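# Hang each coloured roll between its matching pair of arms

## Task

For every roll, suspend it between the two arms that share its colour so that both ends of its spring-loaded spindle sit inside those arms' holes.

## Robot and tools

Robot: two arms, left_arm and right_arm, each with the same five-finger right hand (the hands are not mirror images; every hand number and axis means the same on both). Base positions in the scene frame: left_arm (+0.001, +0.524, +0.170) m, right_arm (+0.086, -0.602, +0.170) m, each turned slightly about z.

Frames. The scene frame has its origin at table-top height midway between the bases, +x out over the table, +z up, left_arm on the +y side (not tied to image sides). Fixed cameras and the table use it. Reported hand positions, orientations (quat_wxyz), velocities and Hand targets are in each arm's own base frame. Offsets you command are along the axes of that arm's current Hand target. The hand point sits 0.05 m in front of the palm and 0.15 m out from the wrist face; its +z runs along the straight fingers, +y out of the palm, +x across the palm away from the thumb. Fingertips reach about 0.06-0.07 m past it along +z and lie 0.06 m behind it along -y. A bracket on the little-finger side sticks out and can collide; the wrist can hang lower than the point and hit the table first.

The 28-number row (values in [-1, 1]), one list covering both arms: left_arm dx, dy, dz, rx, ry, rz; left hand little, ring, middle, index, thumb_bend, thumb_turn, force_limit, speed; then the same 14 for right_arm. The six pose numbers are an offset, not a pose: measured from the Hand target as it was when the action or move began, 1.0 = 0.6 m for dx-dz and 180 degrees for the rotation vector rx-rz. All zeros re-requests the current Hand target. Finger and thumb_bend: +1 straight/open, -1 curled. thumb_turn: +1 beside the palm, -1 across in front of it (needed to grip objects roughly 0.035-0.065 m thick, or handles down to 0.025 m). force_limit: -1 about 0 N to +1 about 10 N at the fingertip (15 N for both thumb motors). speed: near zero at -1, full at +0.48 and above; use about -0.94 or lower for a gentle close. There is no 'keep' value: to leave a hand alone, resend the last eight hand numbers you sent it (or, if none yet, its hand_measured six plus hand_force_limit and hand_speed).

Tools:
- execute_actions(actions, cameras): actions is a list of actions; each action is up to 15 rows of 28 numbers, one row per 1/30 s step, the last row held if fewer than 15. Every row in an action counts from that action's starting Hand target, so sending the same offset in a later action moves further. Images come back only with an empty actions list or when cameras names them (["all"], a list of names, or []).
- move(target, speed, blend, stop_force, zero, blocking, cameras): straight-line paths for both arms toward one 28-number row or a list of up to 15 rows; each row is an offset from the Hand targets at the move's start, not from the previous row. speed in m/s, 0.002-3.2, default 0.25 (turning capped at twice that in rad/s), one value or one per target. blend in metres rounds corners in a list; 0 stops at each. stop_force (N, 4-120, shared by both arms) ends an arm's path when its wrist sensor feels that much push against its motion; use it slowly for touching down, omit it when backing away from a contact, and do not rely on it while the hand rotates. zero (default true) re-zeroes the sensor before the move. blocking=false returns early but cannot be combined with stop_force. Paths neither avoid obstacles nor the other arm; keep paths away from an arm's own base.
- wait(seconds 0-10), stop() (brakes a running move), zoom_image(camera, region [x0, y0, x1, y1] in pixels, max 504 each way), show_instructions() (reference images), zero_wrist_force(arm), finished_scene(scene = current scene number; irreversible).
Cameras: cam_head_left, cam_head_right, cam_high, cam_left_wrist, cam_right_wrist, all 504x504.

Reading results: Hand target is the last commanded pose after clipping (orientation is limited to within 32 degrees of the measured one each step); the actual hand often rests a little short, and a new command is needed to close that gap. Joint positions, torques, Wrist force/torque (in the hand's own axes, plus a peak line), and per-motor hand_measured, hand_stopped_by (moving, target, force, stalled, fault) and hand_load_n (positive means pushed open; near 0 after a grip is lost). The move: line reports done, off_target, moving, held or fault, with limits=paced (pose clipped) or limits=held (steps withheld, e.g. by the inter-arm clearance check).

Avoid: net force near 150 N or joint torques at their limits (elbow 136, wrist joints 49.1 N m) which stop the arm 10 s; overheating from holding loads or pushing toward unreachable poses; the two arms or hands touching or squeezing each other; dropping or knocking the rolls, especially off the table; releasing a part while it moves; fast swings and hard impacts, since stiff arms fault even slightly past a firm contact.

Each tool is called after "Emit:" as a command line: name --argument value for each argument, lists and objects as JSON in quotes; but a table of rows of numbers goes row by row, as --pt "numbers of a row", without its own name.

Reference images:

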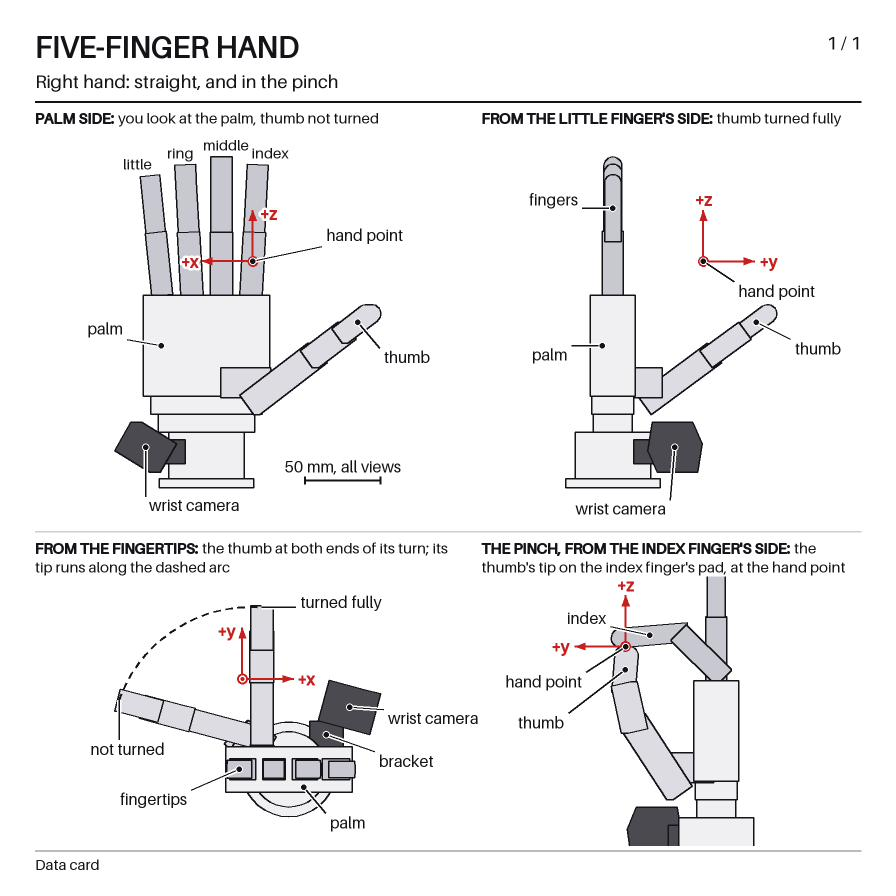

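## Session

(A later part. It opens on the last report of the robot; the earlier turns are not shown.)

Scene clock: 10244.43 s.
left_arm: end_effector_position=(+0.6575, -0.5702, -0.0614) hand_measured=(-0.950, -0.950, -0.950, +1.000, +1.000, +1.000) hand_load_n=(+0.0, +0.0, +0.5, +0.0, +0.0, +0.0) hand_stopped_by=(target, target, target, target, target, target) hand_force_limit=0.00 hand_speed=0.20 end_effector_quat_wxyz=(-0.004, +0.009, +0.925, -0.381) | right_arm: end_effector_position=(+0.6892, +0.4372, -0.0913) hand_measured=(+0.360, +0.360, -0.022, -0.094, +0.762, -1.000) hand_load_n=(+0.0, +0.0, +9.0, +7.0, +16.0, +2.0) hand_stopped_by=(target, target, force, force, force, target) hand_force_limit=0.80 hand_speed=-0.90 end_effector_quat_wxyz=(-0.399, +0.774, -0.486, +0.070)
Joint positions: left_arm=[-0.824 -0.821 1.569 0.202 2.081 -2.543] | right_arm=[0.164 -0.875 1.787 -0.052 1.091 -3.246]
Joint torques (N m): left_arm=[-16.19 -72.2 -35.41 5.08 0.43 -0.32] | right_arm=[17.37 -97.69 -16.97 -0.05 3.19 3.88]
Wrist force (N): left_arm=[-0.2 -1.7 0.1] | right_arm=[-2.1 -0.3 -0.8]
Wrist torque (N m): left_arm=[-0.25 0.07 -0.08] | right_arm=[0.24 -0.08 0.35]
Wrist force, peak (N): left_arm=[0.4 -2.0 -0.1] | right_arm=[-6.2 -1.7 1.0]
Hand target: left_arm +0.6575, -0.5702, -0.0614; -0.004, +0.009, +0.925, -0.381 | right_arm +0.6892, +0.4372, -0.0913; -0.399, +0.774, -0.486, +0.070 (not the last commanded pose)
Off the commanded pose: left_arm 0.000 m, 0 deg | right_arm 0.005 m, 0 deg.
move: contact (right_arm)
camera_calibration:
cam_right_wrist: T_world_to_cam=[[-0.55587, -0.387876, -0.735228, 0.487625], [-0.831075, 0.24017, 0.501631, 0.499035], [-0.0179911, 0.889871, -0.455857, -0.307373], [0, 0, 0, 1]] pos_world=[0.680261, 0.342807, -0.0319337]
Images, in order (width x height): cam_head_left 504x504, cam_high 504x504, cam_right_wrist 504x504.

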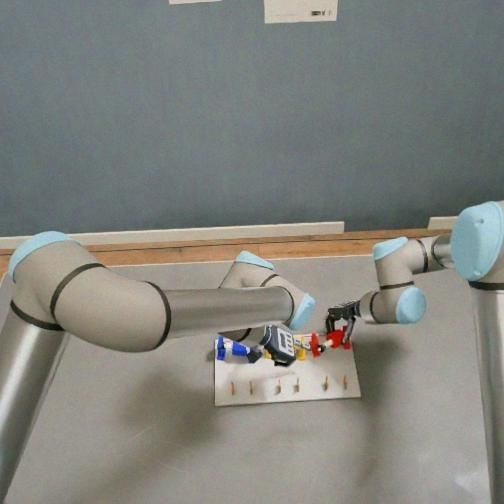

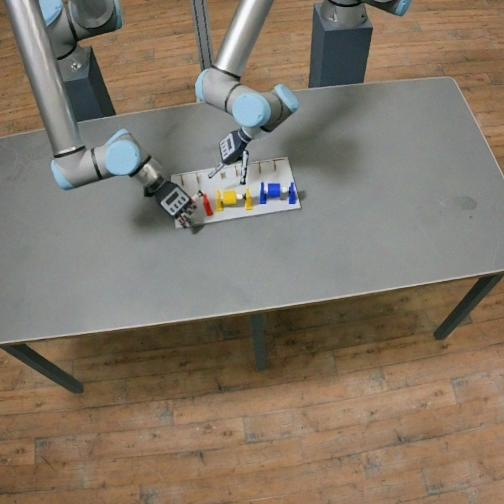

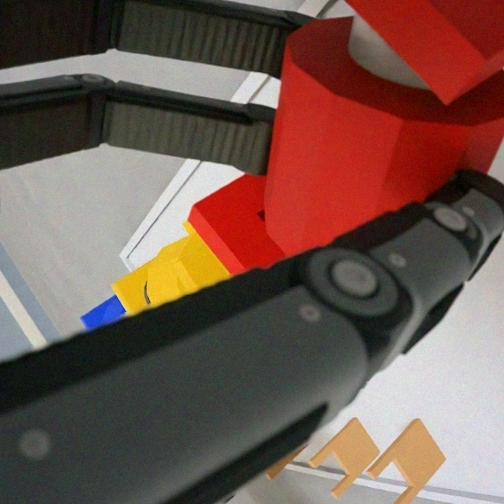

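Emit:
move --target '[-0.0288,0.0227,0.0618,0,0,0,-0.95,-0.95,-0.95,1,1,1,0,0.2,0,0,0,0,0,0,0.36,0.36,-0.4,-0.4,-0.1,-1,0.8,-0.9]' --speed 0.05 --stop_force 6 --cameras '["cam_head_left","cam_head_right","cam_high","cam_left_wrist"]'

Emit:
zoom_image --camera "cam_high" --region '[175, 170, 225, 220]'

Emit:
zoom_image --camera "cam_head_left" --region '[295, 310, 355, 370]'

Emit:
zoom_image --camera "cam_head_right" --region '[305, 310, 365, 370]'

Scene clock: 10287.97 s.
left_arm: end_effector_position=(+0.6744, -0.5870, -0.0973) hand_measured=(-0.950, -0.950, -0.950, +1.000, +1.000, +1.000) hand_load_n=(+0.0, +0.0, +0.0, +0.0, +0.0, +0.0) hand_stopped_by=(target, target, target, target, target, target) hand_force_limit=0.00 hand_speed=0.20 end_effector_quat_wxyz=(-0.004, +0.009, +0.925, -0.381) | right_arm: end_effector_position=(+0.6892, +0.4372, -0.0913) hand_measured=(+0.360, +0.360, -0.022, -0.094, +0.762, -1.000) hand_load_n=(+0.0, +0.0, +9.0, +7.0, +16.5, +2.0) hand_stopped_by=(target, target, force, force, force, target) hand_force_limit=0.80 hand_speed=-0.90 end_effector_quat_wxyz=(-0.399, +0.774, -0.486, +0.070)
Joint positions: left_arm=[-0.823 -0.752 1.515 0.188 2.082 -2.542] | right_arm=[0.164 -0.875 1.787 -0.052 1.091 -3.246]
Joint torques (N m): left_arm=[19.58 -106.62 -17.97 4.82 1.13 1.66] | right_arm=[18.17 -96.75 -17.49 -0.17 0.36 3.81]
Wrist force (N): left_arm=[0.3 -1.4 0.0] | right_arm=[-2.2 -0.5 -0.9]
Wrist torque (N m): left_arm=[-0.20 0.01 -0.03] | right_arm=[0.21 -0.06 0.33]
Wrist force, peak (N): left_arm=[0.4 -1.9 -0.7] | right_arm=[-2.5 -0.2 -0.9]
Hand target: left_arm +0.6744, -0.5870, -0.0973; -0.004, +0.009, +0.925, -0.381 | right_arm +0.6892, +0.4372, -0.0913; -0.399, +0.774, -0.486, +0.070
Off the commanded pose: left_arm 0.000 m, 0 deg | right_arm 0.000 m, 0 deg.
move: done
camera_calibration:
cam_left_wrist: T_world_to_cam=[[-0.242057, 0.678633, -0.693444, 0.491486], [0.803688, 0.54065, 0.248563, -0.207621], [0.543594, -0.497147, -0.676277, -0.607277], [0, 0, 0, 1]] pos_world=[0.615942, -0.523195, -0.0182624]
Images, in order (width x height): cam_head_left 504x504, cam_head_right 504x504, cam_high 504x504, cam_left_wrist 504x504.

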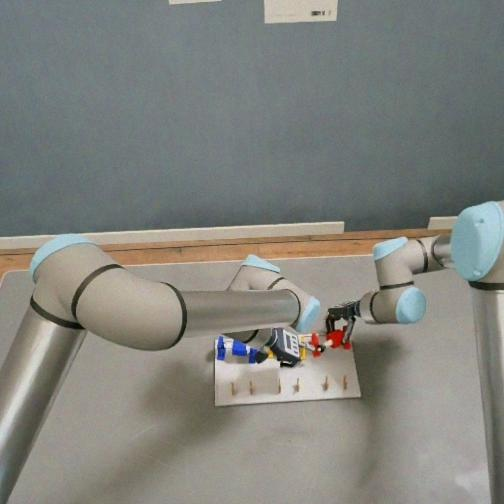

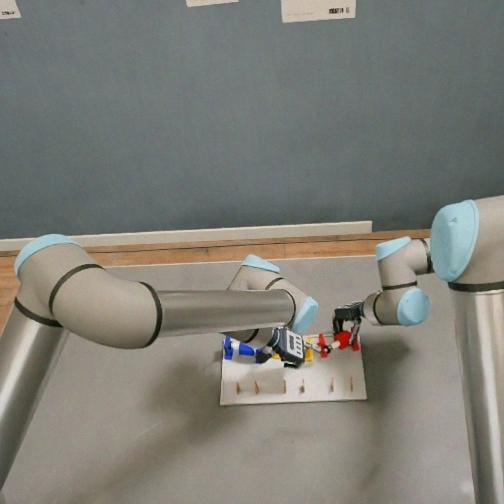

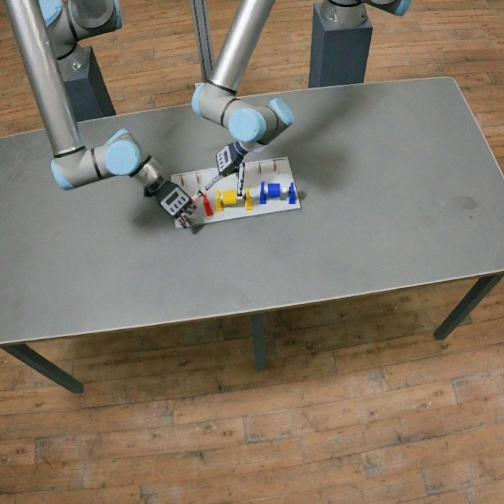

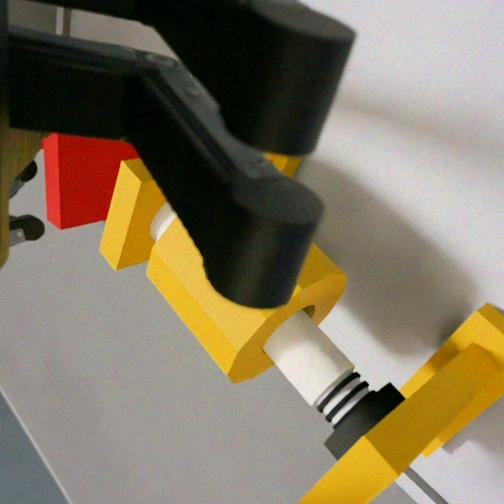

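Scaled by 10.080 from the camera's 504x504 image, which has a finer 720x720 frame.

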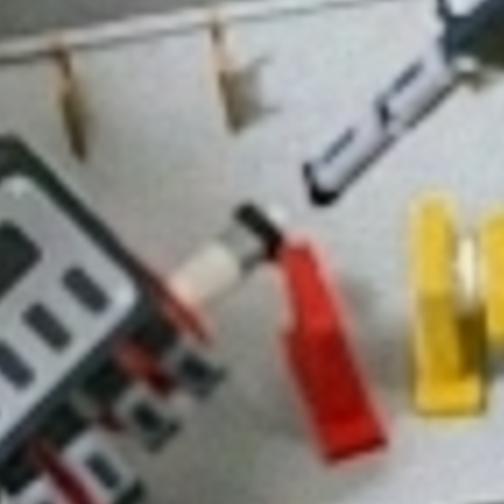

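Scaled by 8.400 from the camera's 504x504 image, which has a finer 720x720 frame.

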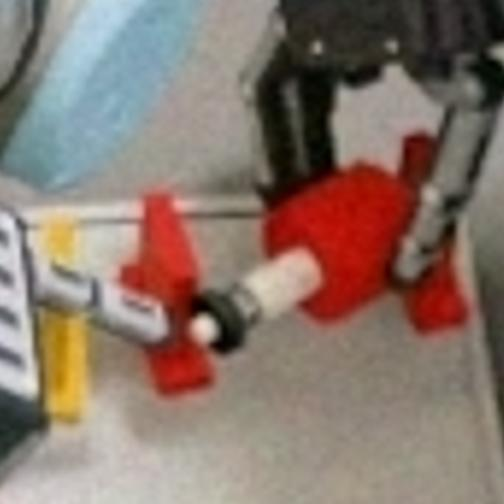

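Scaled by 8.400 from the camera's 504x504 image, which has a finer 720x720 frame.

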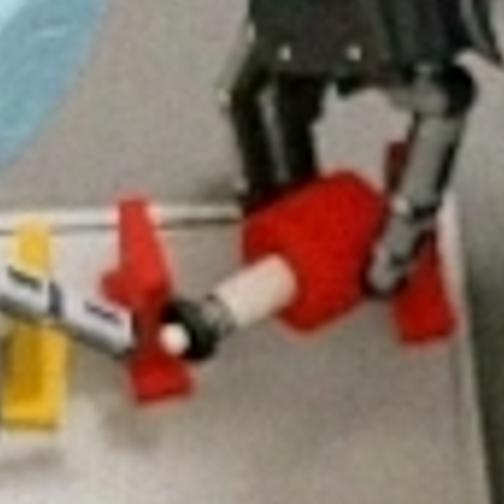

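Emit:
move --target '[0,-0.0012,-0.0012,0,0,0,-0.95,-0.95,-0.95,1,1,1,0,0.2,0,0,0,0,0,0,0.36,0.36,-0.4,-0.4,-0.1,-1,0.8,-0.9]' --speed 0.03

Emit:
move --target '[-0.0158,-0.0162,0.0197,0,0,0,-0.95,-0.95,-0.95,1,1,1,0,0.2,0,0,0,0,0,0,0.36,0.36,-0.4,-0.4,-0.1,-1,0.8,-0.9]' --speed 0.01 --stop_force 4 --cameras '["cam_head_left","cam_head_right","cam_high"]'

Emit:
zoom_image --camera "cam_high" --region '[175, 170, 225, 220]'

Emit:
zoom_image --camera "cam_head_left" --region '[295, 310, 355, 370]'

Emit:
zoom_image --camera "cam_head_right" --region '[305, 310, 365, 370]'

Scene clock: 10311.70 s.
left_arm: end_effector_position=(+0.6744, -0.5870, -0.0963) hand_measured=(-0.950, -0.950, -0.950, +1.000, +1.000, +1.000) hand_load_n=(+0.0, +0.0, +0.0, +0.0, +0.0, +0.0) hand_stopped_by=(target, target, target, target, target, target) hand_force_limit=0.00 hand_speed=0.20 end_effector_quat_wxyz=(-0.004, +0.009, +0.925, -0.381) | right_arm: end_effector_position=(+0.6892, +0.4372, -0.0913) hand_measured=(+0.360, +0.360, -0.022, -0.094, +0.762, -1.000) hand_load_n=(+0.0, +0.0, +8.5, +7.0, +16.0, +2.0) hand_stopped_by=(target, target, force, force, force, target) hand_force_limit=0.80 hand_speed=-0.90 end_effector_quat_wxyz=(-0.399, +0.774, -0.486, +0.070)
Joint positions: left_arm=[-0.823 -0.753 1.515 0.189 2.082 -2.542] | right_arm=[0.164 -0.875 1.787 -0.052 1.091 -3.246]
Joint torques (N m): left_arm=[6.51 -102.41 -29.16 4.5 -0.32 -1.8] | right_arm=[17.98 -97.27 -17.5 0.26 0.35 4.04]
Wrist force (N): left_arm=[0.3 -1.4 -0.3] | right_arm=[-2.1 -0.4 -0.4]
Wrist torque (N m): left_arm=[-0.19 0.02 -0.03] | right_arm=[0.20 -0.09 0.34]
Wrist force, peak (N): left_arm=[0.1 -2.0 0.1] | right_arm=[-2.5 -0.6 -1.1]
Hand target: left_arm +0.6744, -0.5870, -0.0963; -0.004, +0.009, +0.925, -0.381 | right_arm +0.6892, +0.4372, -0.0913; -0.399, +0.774, -0.486, +0.070
Off the commanded pose: left_arm 0.000 m, 0 deg | right_arm 0.000 m, 0 deg.
move: done

Scene clock: 10314.73 s.
left_arm: end_effector_position=(+0.6820, -0.5996, -0.0976) hand_measured=(-0.950, -0.950, -0.950, +1.000, +1.000, +1.000) hand_load_n=(+0.0, +0.0, +0.0, -2.0, -0.5, -0.5) hand_stopped_by=(target, target, target, target, target, target) hand_force_limit=0.00 hand_speed=0.20 end_effector_quat_wxyz=(-0.004, +0.009, +0.925, -0.381) | right_arm: end_effector_position=(+0.6892, +0.4372, -0.0913) hand_measured=(+0.360, +0.360, -0.022, -0.094, +0.762, -1.000) hand_load_n=(+0.0, +0.0, +11.0, +3.0, +15.0, +2.5) hand_stopped_by=(target, target, force, force, force, target) hand_force_limit=0.80 hand_speed=-0.90 end_effector_quat_wxyz=(-0.399, +0.774, -0.486, +0.070)
Joint positions: left_arm=[-0.827 -0.736 1.481 0.204 2.08 -2.546] | right_arm=[0.164 -0.875 1.787 -0.052 1.091 -3.246]
Joint torques (N m): left_arm=[22.85 -106.19 -19.67 -0.82 0.57 2.41] | right_arm=[14.71 -97.76 -29.61 0.36 0.49 3.78]
Wrist force (N): left_arm=[0.2 -0.4 -2.7] | right_arm=[-1.3 2.2 0.1]
Wrist torque (N m): left_arm=[-0.11 0.07 0.09] | right_arm=[0.24 -0.11 0.36]
Wrist force, peak (N): left_arm=[1.1 0.1 -4.5] | right_arm=[-1.6 2.5 1.4]
Hand target: left_arm +0.6820, -0.5996, -0.0976; -0.004, +0.009, +0.925, -0.381 (not the last commanded pose) | right_arm +0.6892, +0.4372, -0.0913; -0.399, +0.774, -0.486, +0.070
Off the commanded pose: left_arm 0.003 m, 0 deg | right_arm 0.000 m, 0 deg.
move: contact (left_arm)
Images, in order (width x height): cam_head_left 504x504, cam_head_right 504x504, cam_high 504x504.

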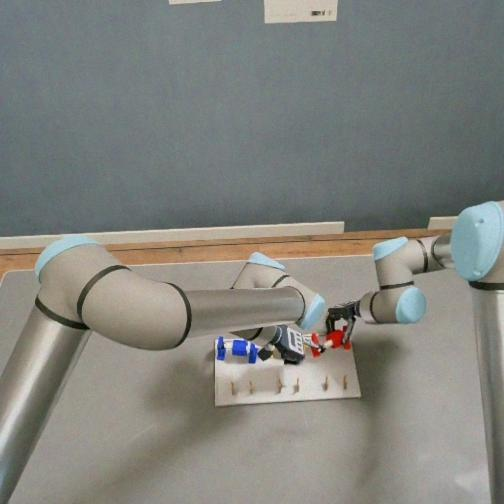

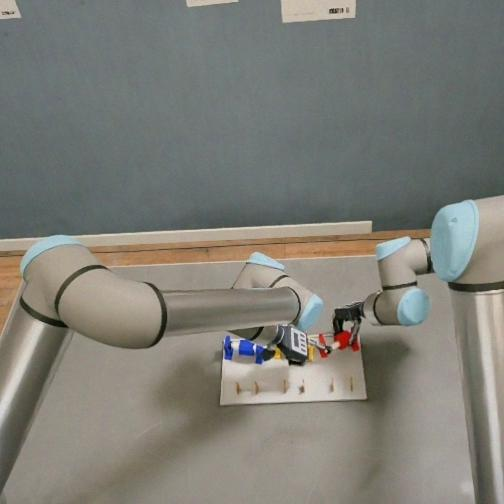

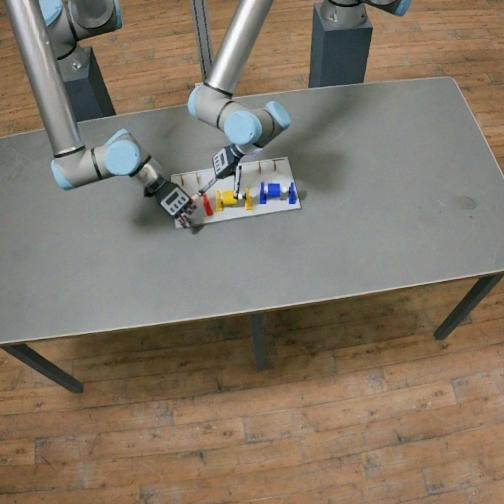

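Scaled by 10.080 from the camera's 504x504 image, which has a finer 720x720 frame.

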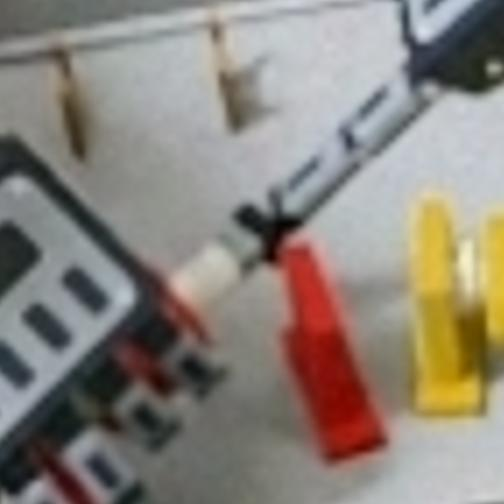

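Scaled by 8.400 from the camera's 504x504 image, which has a finer 720x720 frame.

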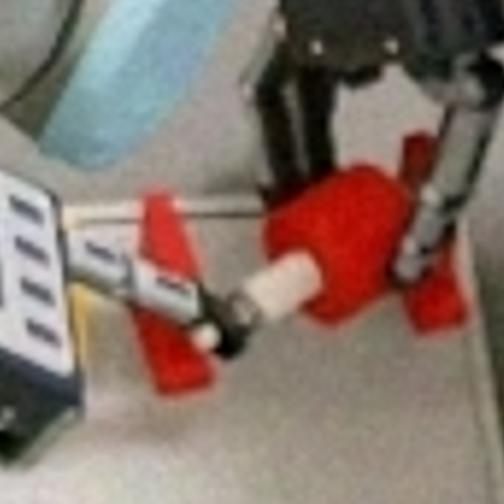

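Scaled by 8.400 from the camera's 504x504 image, which has a finer 720x720 frame.

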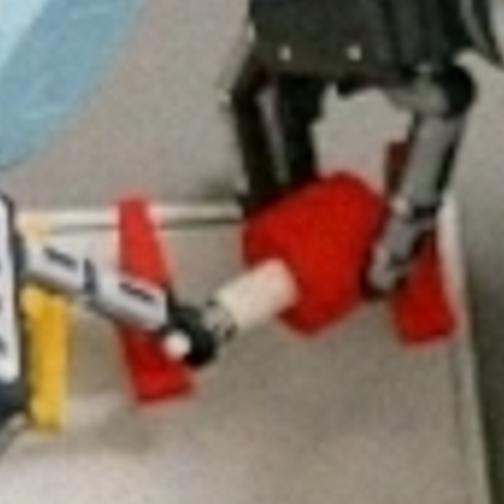

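Emit:
move --target '[-0.0035,-0.0036,0.0044,0,0,0,-0.95,-0.95,-0.95,1,1,1,0,0.2,0,0,0,0,0,0,0.36,0.36,-0.4,-0.4,-0.1,-1,0.8,-0.9]' --speed 0.01 --stop_force 14 --zero false --cameras '["cam_head_left","cam_right_wrist","cam_high"]'

Emit:
zoom_image --camera "cam_head_left" --region '[295, 310, 355, 370]'

Emit:
zoom_image --camera "cam_right_wrist" --region '[364, 0, 504, 100]'

Scene clock: 10344.13 s.
left_arm: end_effector_position=(+0.6840, -0.6031, -0.0979) hand_measured=(-0.950, -0.950, -0.950, +1.000, +1.000, +1.000) hand_load_n=(+0.0, +0.0, +0.0, +0.0, +0.0, +0.0) hand_stopped_by=(target, target, target, target, target, target) hand_force_limit=0.00 hand_speed=0.20 end_effector_quat_wxyz=(-0.004, +0.009, +0.925, -0.381) | right_arm: end_effector_position=(+0.6892, +0.4372, -0.0913) hand_measured=(+0.360, +0.360, -0.022, -0.096, +0.762, -1.000) hand_load_n=(+0.0, +0.0, +13.0, +0.0, +12.5, +2.5) hand_stopped_by=(target, target, force, force, force, target) hand_force_limit=0.80 hand_speed=-0.90 end_effector_quat_wxyz=(-0.399, +0.774, -0.486, +0.070)
Joint positions: left_arm=[-0.828 -0.731 1.472 0.208 2.079 -2.547] | right_arm=[0.164 -0.875 1.787 -0.052 1.091 -3.246]
Joint torques (N m): left_arm=[-17.67 -98.51 -19.75 0.25 -1.1 -0.73] | right_arm=[8.68 -96.12 -36.19 0.38 0.29 4.01]
Wrist force (N): left_arm=[0.1 -1.4 -2.2] | right_arm=[0.7 3.0 1.2]
Wrist torque (N m): left_arm=[-0.07 0.07 0.09] | right_arm=[0.19 -0.16 0.35]
Wrist force, peak (N): left_arm=[0.7 -0.6 -3.7] | right_arm=[-0.2 4.3 1.8]
Hand target: left_arm +0.6840, -0.6031, -0.0979; -0.004, +0.009, +0.925, -0.381 | right_arm +0.6892, +0.4372, -0.0913; -0.399, +0.774, -0.486, +0.070
Off the commanded pose: left_arm 0.000 m, 0 deg | right_arm 0.000 m, 0 deg.
move: done
camera_calibration:
cam_right_wrist: T_world_to_cam=[[-0.55587, -0.387876, -0.735228, 0.487625], [-0.831075, 0.24017, 0.501631, 0.499035], [-0.0179911, 0.889871, -0.455857, -0.307373], [0, 0, 0, 1]] pos_world=[0.680261, 0.342807, -0.0319337]
Images, in order (width x height): cam_head_left 504x504, cam_high 504x504, cam_right_wrist 504x504.

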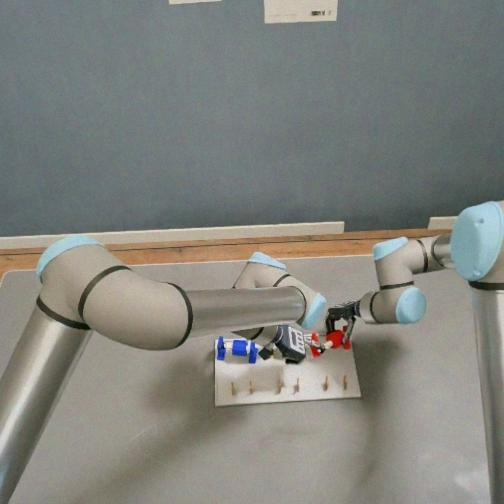

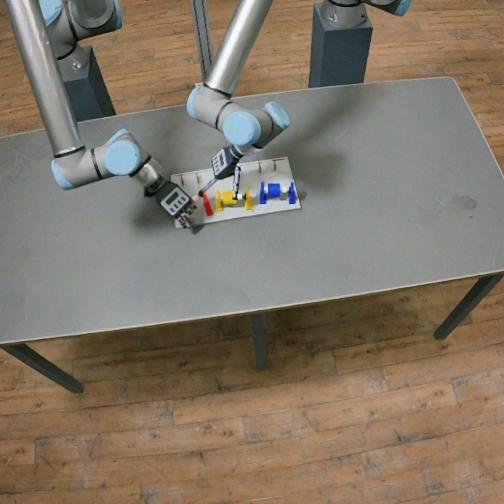

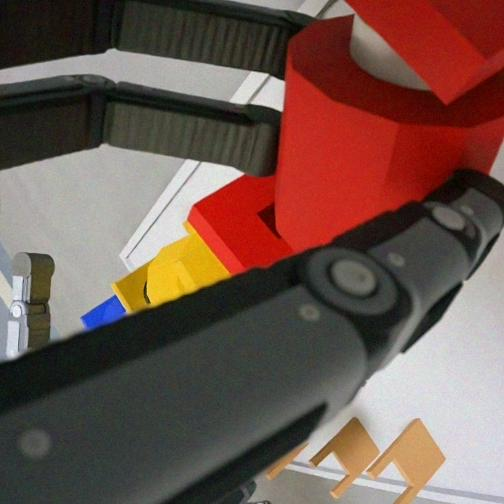

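Scaled by 8.400 from the camera's 504x504 image, which has a finer 720x720 frame.

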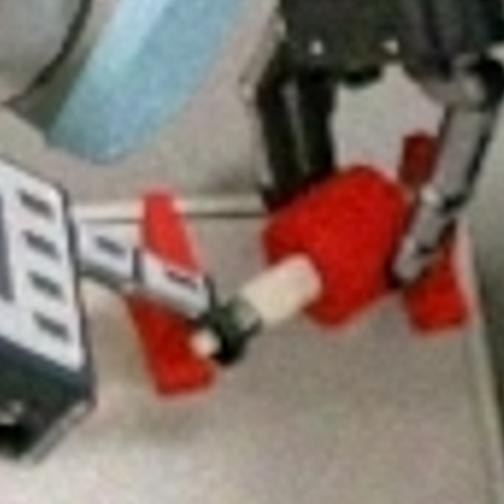

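Scaled by 3.600 from the camera's 504x504 image, which has a finer 720x720 frame.

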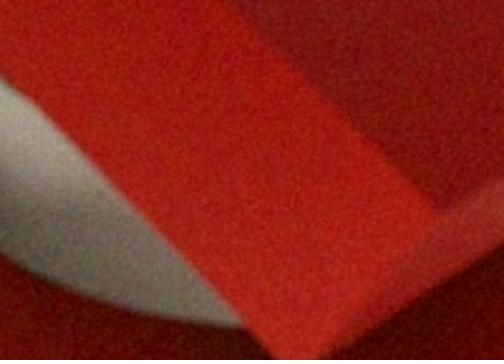

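Emit:
move --pt "0.0088 0.009 -0.0109 0 0 0 -0.95 -0.95 -0.95 1 1 1 0 0.2 0 0 0 0 0 0 0.36 0.36 -0.4 -0.4 -0.1 -1 0.8 -0.9" --pt "0.0175 -0.0055 -0.0457 0 0 0 -0.95 -0.95 -0.95 1 1 1 0 0.2 0 0 0 0 0 0 0.36 0.36 -0.4 -0.4 -0.1 -1 0.8 -0.9" --speed 0.04

Emit:
move --target '[0,0,0,0,0,0,-0.95,-0.95,-0.95,1,1,1,0,0.2,0,0,0,0,0,0,0.36,0.36,-0.45,-0.45,-0.15,-1,0.8,-0.9]' --cameras '["cam_head_left","cam_head_right","cam_high","cam_right_wrist"]'

Emit:
zoom_image --camera "cam_high" --region '[175, 170, 225, 220]'

Emit:
zoom_image --camera "cam_head_left" --region '[305, 320, 345, 360]'

Emit:
zoom_image --camera "cam_head_right" --region '[305, 320, 345, 360]'

Emit:
zoom_image --camera "cam_right_wrist" --region '[364, 0, 504, 100]'

Scene clock: 10368.07 s.
left_arm: end_effector_position=(+0.6738, -0.5857, -0.0760) hand_measured=(-0.950, -0.950, -0.950, +1.000, +1.000, +1.000) hand_load_n=(+0.0, +0.0, +0.5, +0.0, -0.5, +0.0) hand_stopped_by=(target, target, target, target, target, target) hand_force_limit=0.00 hand_speed=0.20 end_effector_quat_wxyz=(-0.004, +0.009, +0.925, -0.381) | right_arm: end_effector_position=(+0.6892, +0.4372, -0.0913) hand_measured=(+0.360, +0.360, -0.022, -0.096, +0.762, -1.000) hand_load_n=(+0.0, -0.5, +13.0, +0.0, +12.0, +3.5) hand_stopped_by=(target, target, force, force, force, target) hand_force_limit=0.80 hand_speed=-0.90 end_effector_quat_wxyz=(-0.399, +0.774, -0.486, +0.070)
Joint positions: left_arm=[-0.822 -0.777 1.516 0.213 2.083 -2.542] | right_arm=[0.164 -0.875 1.787 -0.052 1.091 -3.246]
Joint torques (N m): left_arm=[15.29 -71.42 -35.04 0.25 1.31 1.43] | right_arm=[3.03 -95.76 -28.27 0.47 0.34 3.91]
Wrist force (N): left_arm=[-0.1 -1.5 -0.1] | right_arm=[-0.4 -0.2 -0.7]
Wrist torque (N m): left_arm=[-0.21 0.06 -0.06] | right_arm=[0.20 -0.10 0.31]
Wrist force, peak (N): left_arm=[0.3 -2.0 -2.3] | right_arm=[0.8 4.1 1.8]
Hand target: left_arm +0.6739, -0.5859, -0.0761; -0.004, +0.009, +0.925, -0.381 | right_arm +0.6892, +0.4372, -0.0913; -0.399, +0.774, -0.486, +0.070
Off the commanded pose: left_arm 0.000 m, 0 deg | right_arm 0.000 m, 0 deg.
move: done

Scene clock: 10368.57 s.
left_arm: end_effector_position=(+0.6739, -0.5859, -0.0761) hand_measured=(-0.950, -0.950, -0.950, +1.000, +1.000, +1.000) hand_load_n=(+0.0, +0.0, +0.0, +0.0, +0.0, +0.0) hand_stopped_by=(target, target, target, target, target, target) hand_force_limit=0.00 hand_speed=0.20 end_effector_quat_wxyz=(-0.004, +0.009, +0.925, -0.381) | right_arm: end_effector_position=(+0.6892, +0.4372, -0.0913) hand_measured=(+0.360, +0.360, -0.022, -0.120, +0.762, -1.000) hand_load_n=(+0.0, +0.0, +7.0, +9.0, +16.5, +1.5) hand_stopped_by=(target, target, force, force, force, target) hand_force_limit=0.80 hand_speed=-0.90 end_effector_quat_wxyz=(-0.399, +0.774, -0.486, +0.070)
Joint positions: left_arm=[-0.822 -0.777 1.516 0.212 2.083 -2.542] | right_arm=[0.164 -0.875 1.787 -0.052 1.091 -3.246]
Joint torques (N m): left_arm=[5.63 -72.93 -35.51 -0.61 -0.13 -0.91] | right_arm=[2.2 -97.66 -25.35 0.23 0.33 3.82]
Wrist force (N): left_arm=[-0.2 -1.3 0.0] | right_arm=[-1.9 -0.6 -0.6]
Wrist torque (N m): left_arm=[-0.20 0.07 -0.06] | right_arm=[0.21 -0.09 0.34]
Wrist force, peak (N): left_arm=[0.5 -2.0 -0.3] | right_arm=[-2.2 -0.6 -0.4]
Hand target: left_arm +0.6739, -0.5859, -0.0761; -0.004, +0.009, +0.925, -0.381 | right_arm +0.6892, +0.4372, -0.0913; -0.399, +0.774, -0.486, +0.070
Off the commanded pose: left_arm 0.000 m, 0 deg | right_arm 0.000 m, 0 deg.
move: done
camera_calibration:
cam_right_wrist: T_world_to_cam=[[-0.55587, -0.387876, -0.735228, 0.487625], [-0.831075, 0.24017, 0.501631, 0.499035], [-0.0179911, 0.889871, -0.455857, -0.307373], [0, 0, 0, 1]] pos_world=[0.680261, 0.342807, -0.0319337]
Images, in order (width x height): cam_head_left 504x504, cam_head_right 504x504, cam_high 504x504, cam_right_wrist 504x504.

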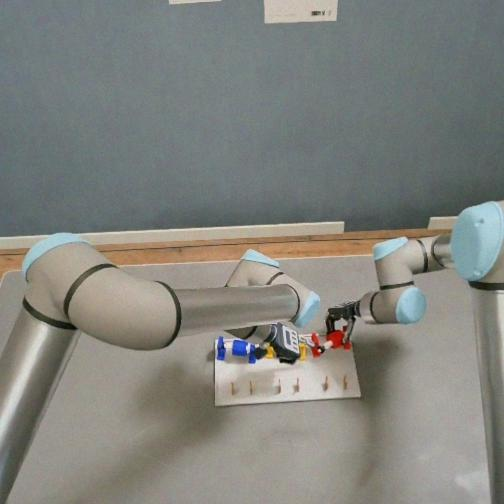

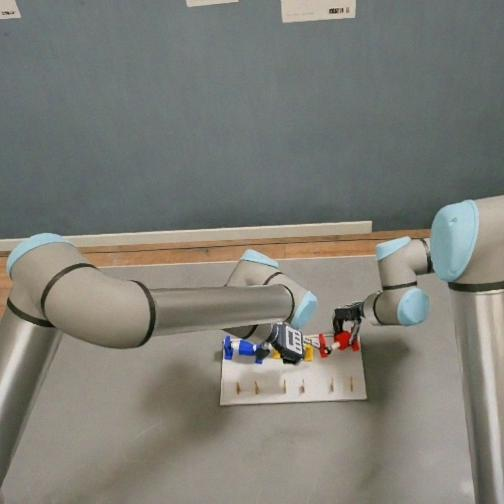

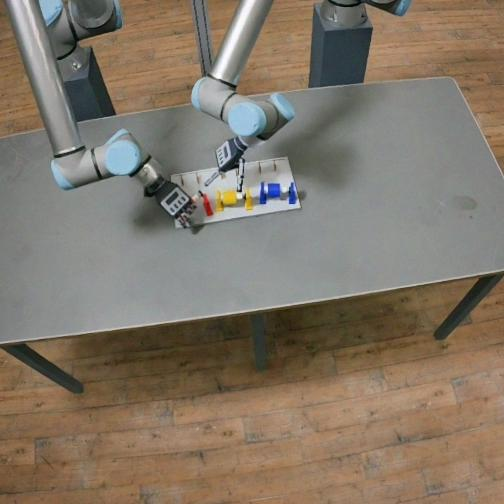

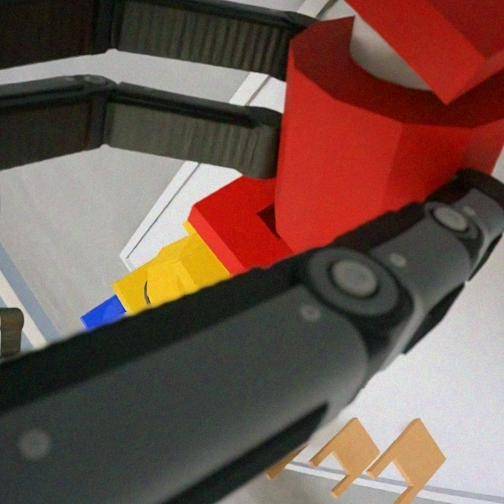

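Scaled by 10.080 from the camera's 504x504 image, which has a finer 720x720 frame.

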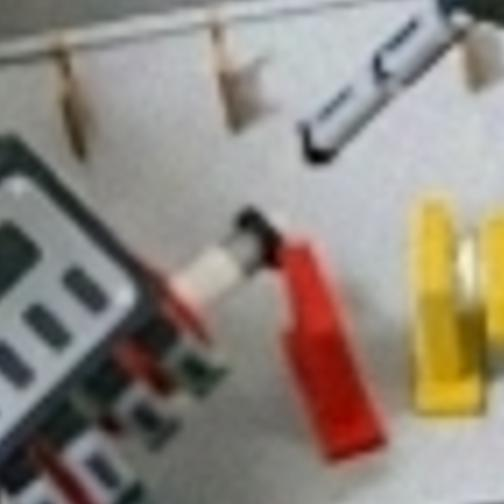

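Scaled by 12.600 from the camera's 504x504 image, which has a finer 720x720 frame.

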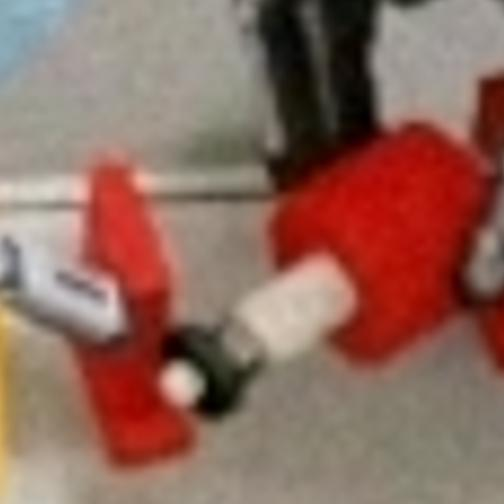

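Scaled by 12.600 from the camera's 504x504 image, which has a finer 720x720 frame.

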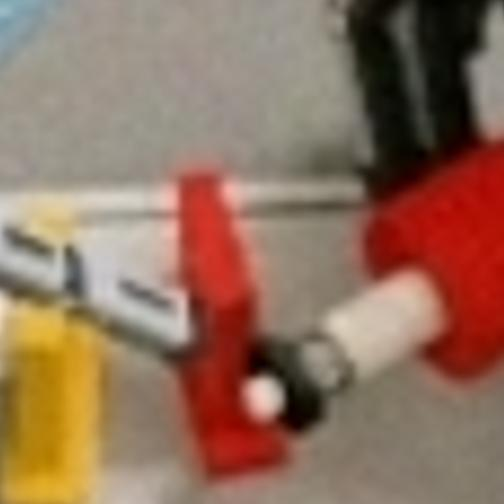

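Scaled by 3.600 from the camera's 504x504 image, which has a finer 720x720 frame.

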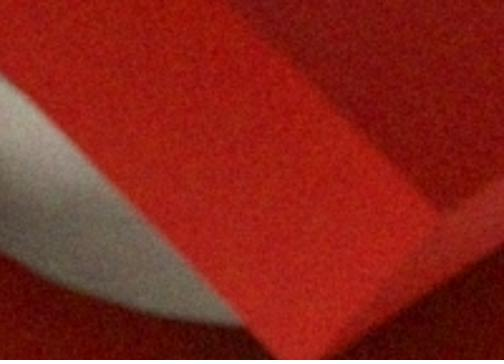

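Emit:
move --target '[0.005,0.0247,0.0305,0,0,0,-0.95,-0.95,-0.95,1,1,1,0,0.2,0,0,0,0,0,0,0.36,0.36,-0.45,-0.45,-0.15,-1,0.8,-0.9]' --speed 0.05 --stop_force 6 --cameras '["cam_head_left","cam_head_right","cam_high"]'

Emit:
zoom_image --camera "cam_high" --region '[185, 175, 225, 215]'

Emit:
zoom_image --camera "cam_head_left" --region '[305, 320, 345, 360]'

Emit:
zoom_image --camera "cam_head_right" --region '[305, 320, 345, 360]'

Scene clock: 10413.53 s.
left_arm: end_effector_position=(+0.6708, -0.5882, -0.0995) hand_measured=(-0.950, -0.950, -0.950, +1.000, +1.000, +1.000) hand_load_n=(+0.0, +0.0, +0.0, +0.0, -0.5, +0.0) hand_stopped_by=(target, target, target, target, target, target) hand_force_limit=0.00 hand_speed=0.20 end_effector_quat_wxyz=(-0.004, +0.009, +0.925, -0.381) | right_arm: end_effector_position=(+0.6892, +0.4372, -0.0913) hand_measured=(+0.360, +0.360, -0.022, -0.120, +0.762, -1.000) hand_load_n=(+0.0, +0.0, +7.5, +9.0, +17.0, +1.5) hand_stopped_by=(target, target, force, force, force, target) hand_force_limit=0.80 hand_speed=-0.90 end_effector_quat_wxyz=(-0.399, +0.774, -0.486, +0.070)
Joint positions: left_arm=[-0.827 -0.753 1.521 0.18 2.08 -2.546] | right_arm=[0.164 -0.875 1.787 -0.052 1.091 -3.246]
Joint torques (N m): left_arm=[24.08 -105.25 -34.32 4.97 0.48 2.41] | right_arm=[-6.33 -94.52 -18.03 0.34 0.14 3.66]
Wrist force (N): left_arm=[0.2 -1.7 0.0] | right_arm=[-2.2 -0.3 -0.8]
Wrist torque (N m): left_arm=[-0.24 0.02 0.09] | right_arm=[0.27 -0.04 0.33]
Wrist force, peak (N): left_arm=[0.2 -2.3 -0.3] | right_arm=[-2.4 -0.6 -0.6]
Hand target: left_arm +0.6708, -0.5882, -0.0995; -0.004, +0.009, +0.925, -0.381 | right_arm +0.6892, +0.4372, -0.0913; -0.399, +0.774, -0.486, +0.070
Off the commanded pose: left_arm 0.000 m, 0 deg | right_arm 0.000 m, 0 deg.
move: done
Images, in order (width x height): cam_head_left 504x504, cam_head_right 504x504, cam_high 504x504.

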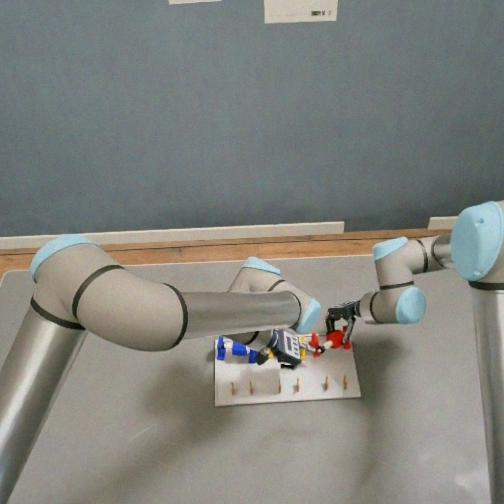

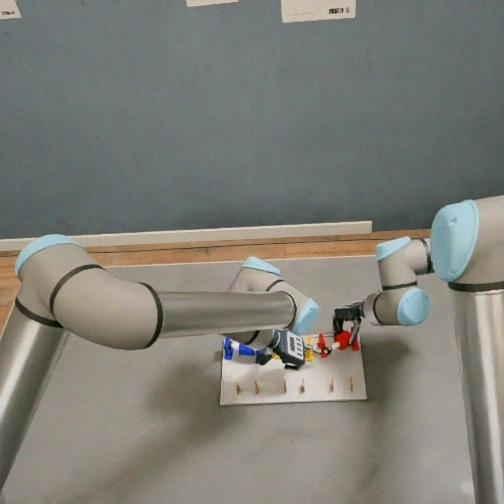

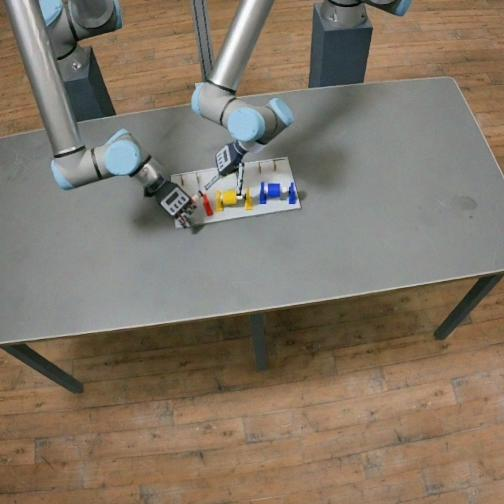

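Scaled by 12.600 from the camera's 504x504 image, which has a finer 720x720 frame.

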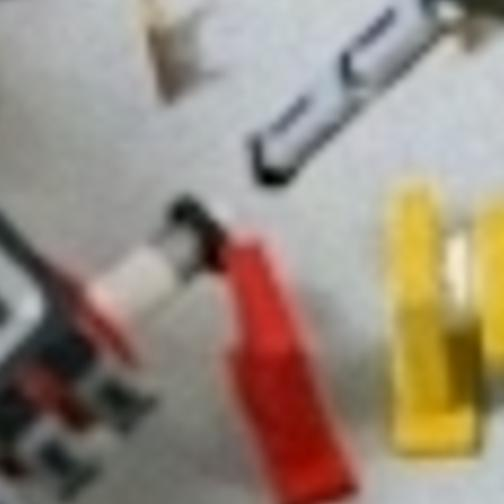

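Scaled by 12.600 from the camera's 504x504 image, which has a finer 720x720 frame.

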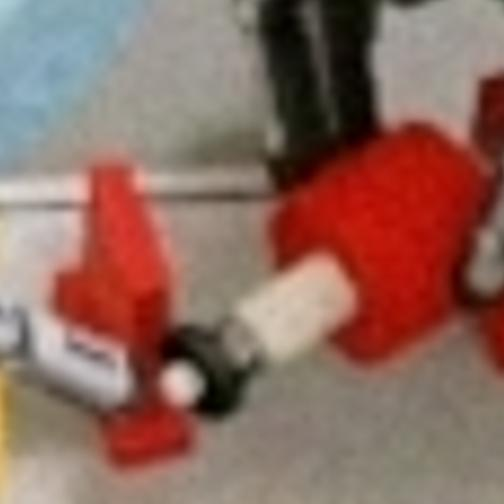

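Scaled by 12.600 from the camera's 504x504 image, which has a finer 720x720 frame.

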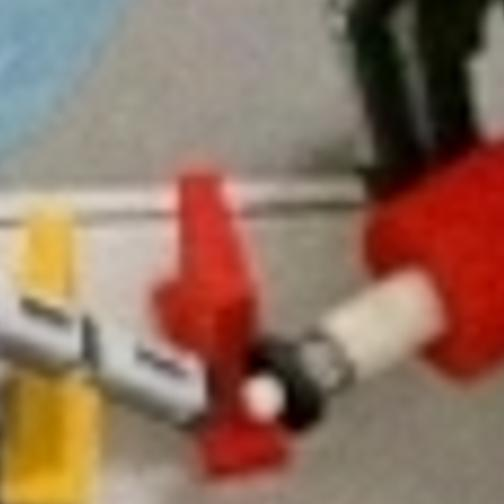

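Emit:
move --target '[-0.0145,-0.0148,0.0168,0,0,0,-0.95,-0.95,-0.95,1,1,1,0,0.2,0,0,0,0,0,0,0.36,0.36,-0.45,-0.45,-0.15,-1,0.8,-0.9]' --speed 0.01 --stop_force 4 --cameras '["cam_head_left","cam_head_right","cam_high"]'

Emit:
zoom_image --camera "cam_high" --region '[185, 175, 225, 215]'

Emit:
zoom_image --camera "cam_head_left" --region '[305, 320, 345, 360]'

Emit:
zoom_image --camera "cam_head_right" --region '[305, 320, 345, 360]'

Scene clock: 10429.60 s.
left_arm: end_effector_position=(+0.6792, -0.6018, -0.1005) hand_measured=(-0.950, -0.950, -0.950, +1.000, +1.000, +1.000) hand_load_n=(+0.0, +0.0, +0.0, +0.0, +0.0, +0.0) hand_stopped_by=(target, target, target, target, target, target) hand_force_limit=0.00 hand_speed=0.20 end_effector_quat_wxyz=(-0.004, +0.009, +0.925, -0.381) | right_arm: end_effector_position=(+0.6892, +0.4372, -0.0913) hand_measured=(+0.360, +0.360, -0.022, -0.120, +0.762, -1.000) hand_load_n=(+0.0, +0.0, +9.5, +5.0, +14.5, +2.5) hand_stopped_by=(target, target, force, force, force, target) hand_force_limit=0.80 hand_speed=-0.90 end_effector_quat_wxyz=(-0.399, +0.774, -0.486, +0.070)
Joint positions: left_arm=[-0.831 -0.734 1.484 0.197 2.077 -2.55] | right_arm=[0.164 -0.875 1.787 -0.052 1.091 -3.246]
Joint torques (N m): left_arm=[-10.24 -100.47 -17.89 -0.01 -0.99 -0.7] | right_arm=[-14.83 -95.24 -20.77 0.13 0.29 3.63]
Wrist force (N): left_arm=[-0.1 -1.6 -1.3] | right_arm=[-1.3 2.1 1.4]
Wrist torque (N m): left_arm=[-0.16 0.08 0.07] | right_arm=[0.24 -0.13 0.36]
Wrist force, peak (N): left_arm=[1.0 -1.3 -2.2] | right_arm=[-0.5 2.8 1.5]
Hand target: left_arm +0.6792, -0.6018, -0.1004; -0.004, +0.009, +0.925, -0.381 | right_arm +0.6892, +0.4372, -0.0913; -0.399, +0.774, -0.486, +0.070
Off the commanded pose: left_arm 0.000 m, 0 deg | right_arm 0.000 m, 0 deg.
move: done
Images, in order (width x height): cam_head_left 504x504, cam_head_right 504x504, cam_high 504x504.

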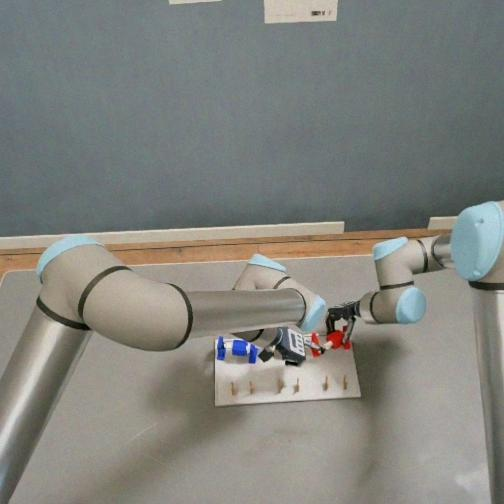

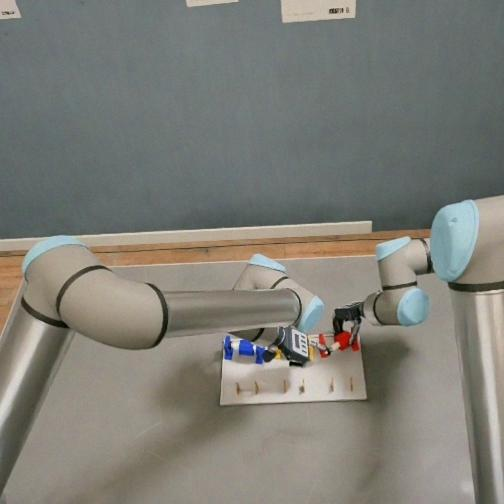

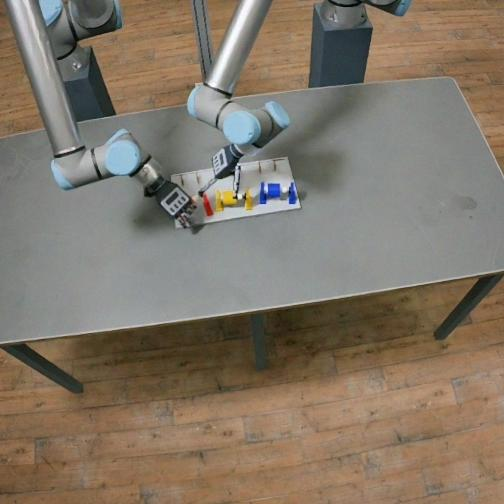

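Scaled by 12.600 from the camera's 504x504 image, which has a finer 720x720 frame.

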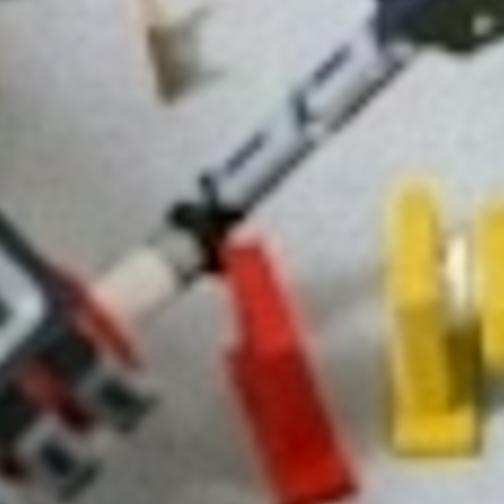

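Scaled by 12.600 from the camera's 504x504 image, which has a finer 720x720 frame.

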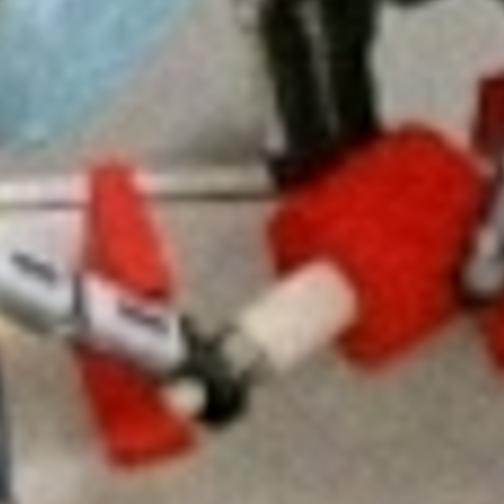

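Scaled by 12.600 from the camera's 504x504 image, which has a finer 720x720 frame.

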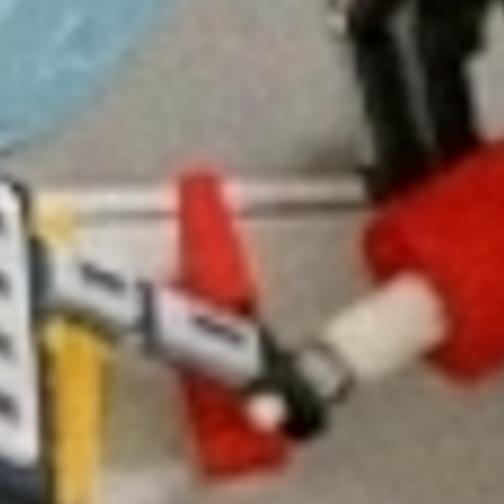

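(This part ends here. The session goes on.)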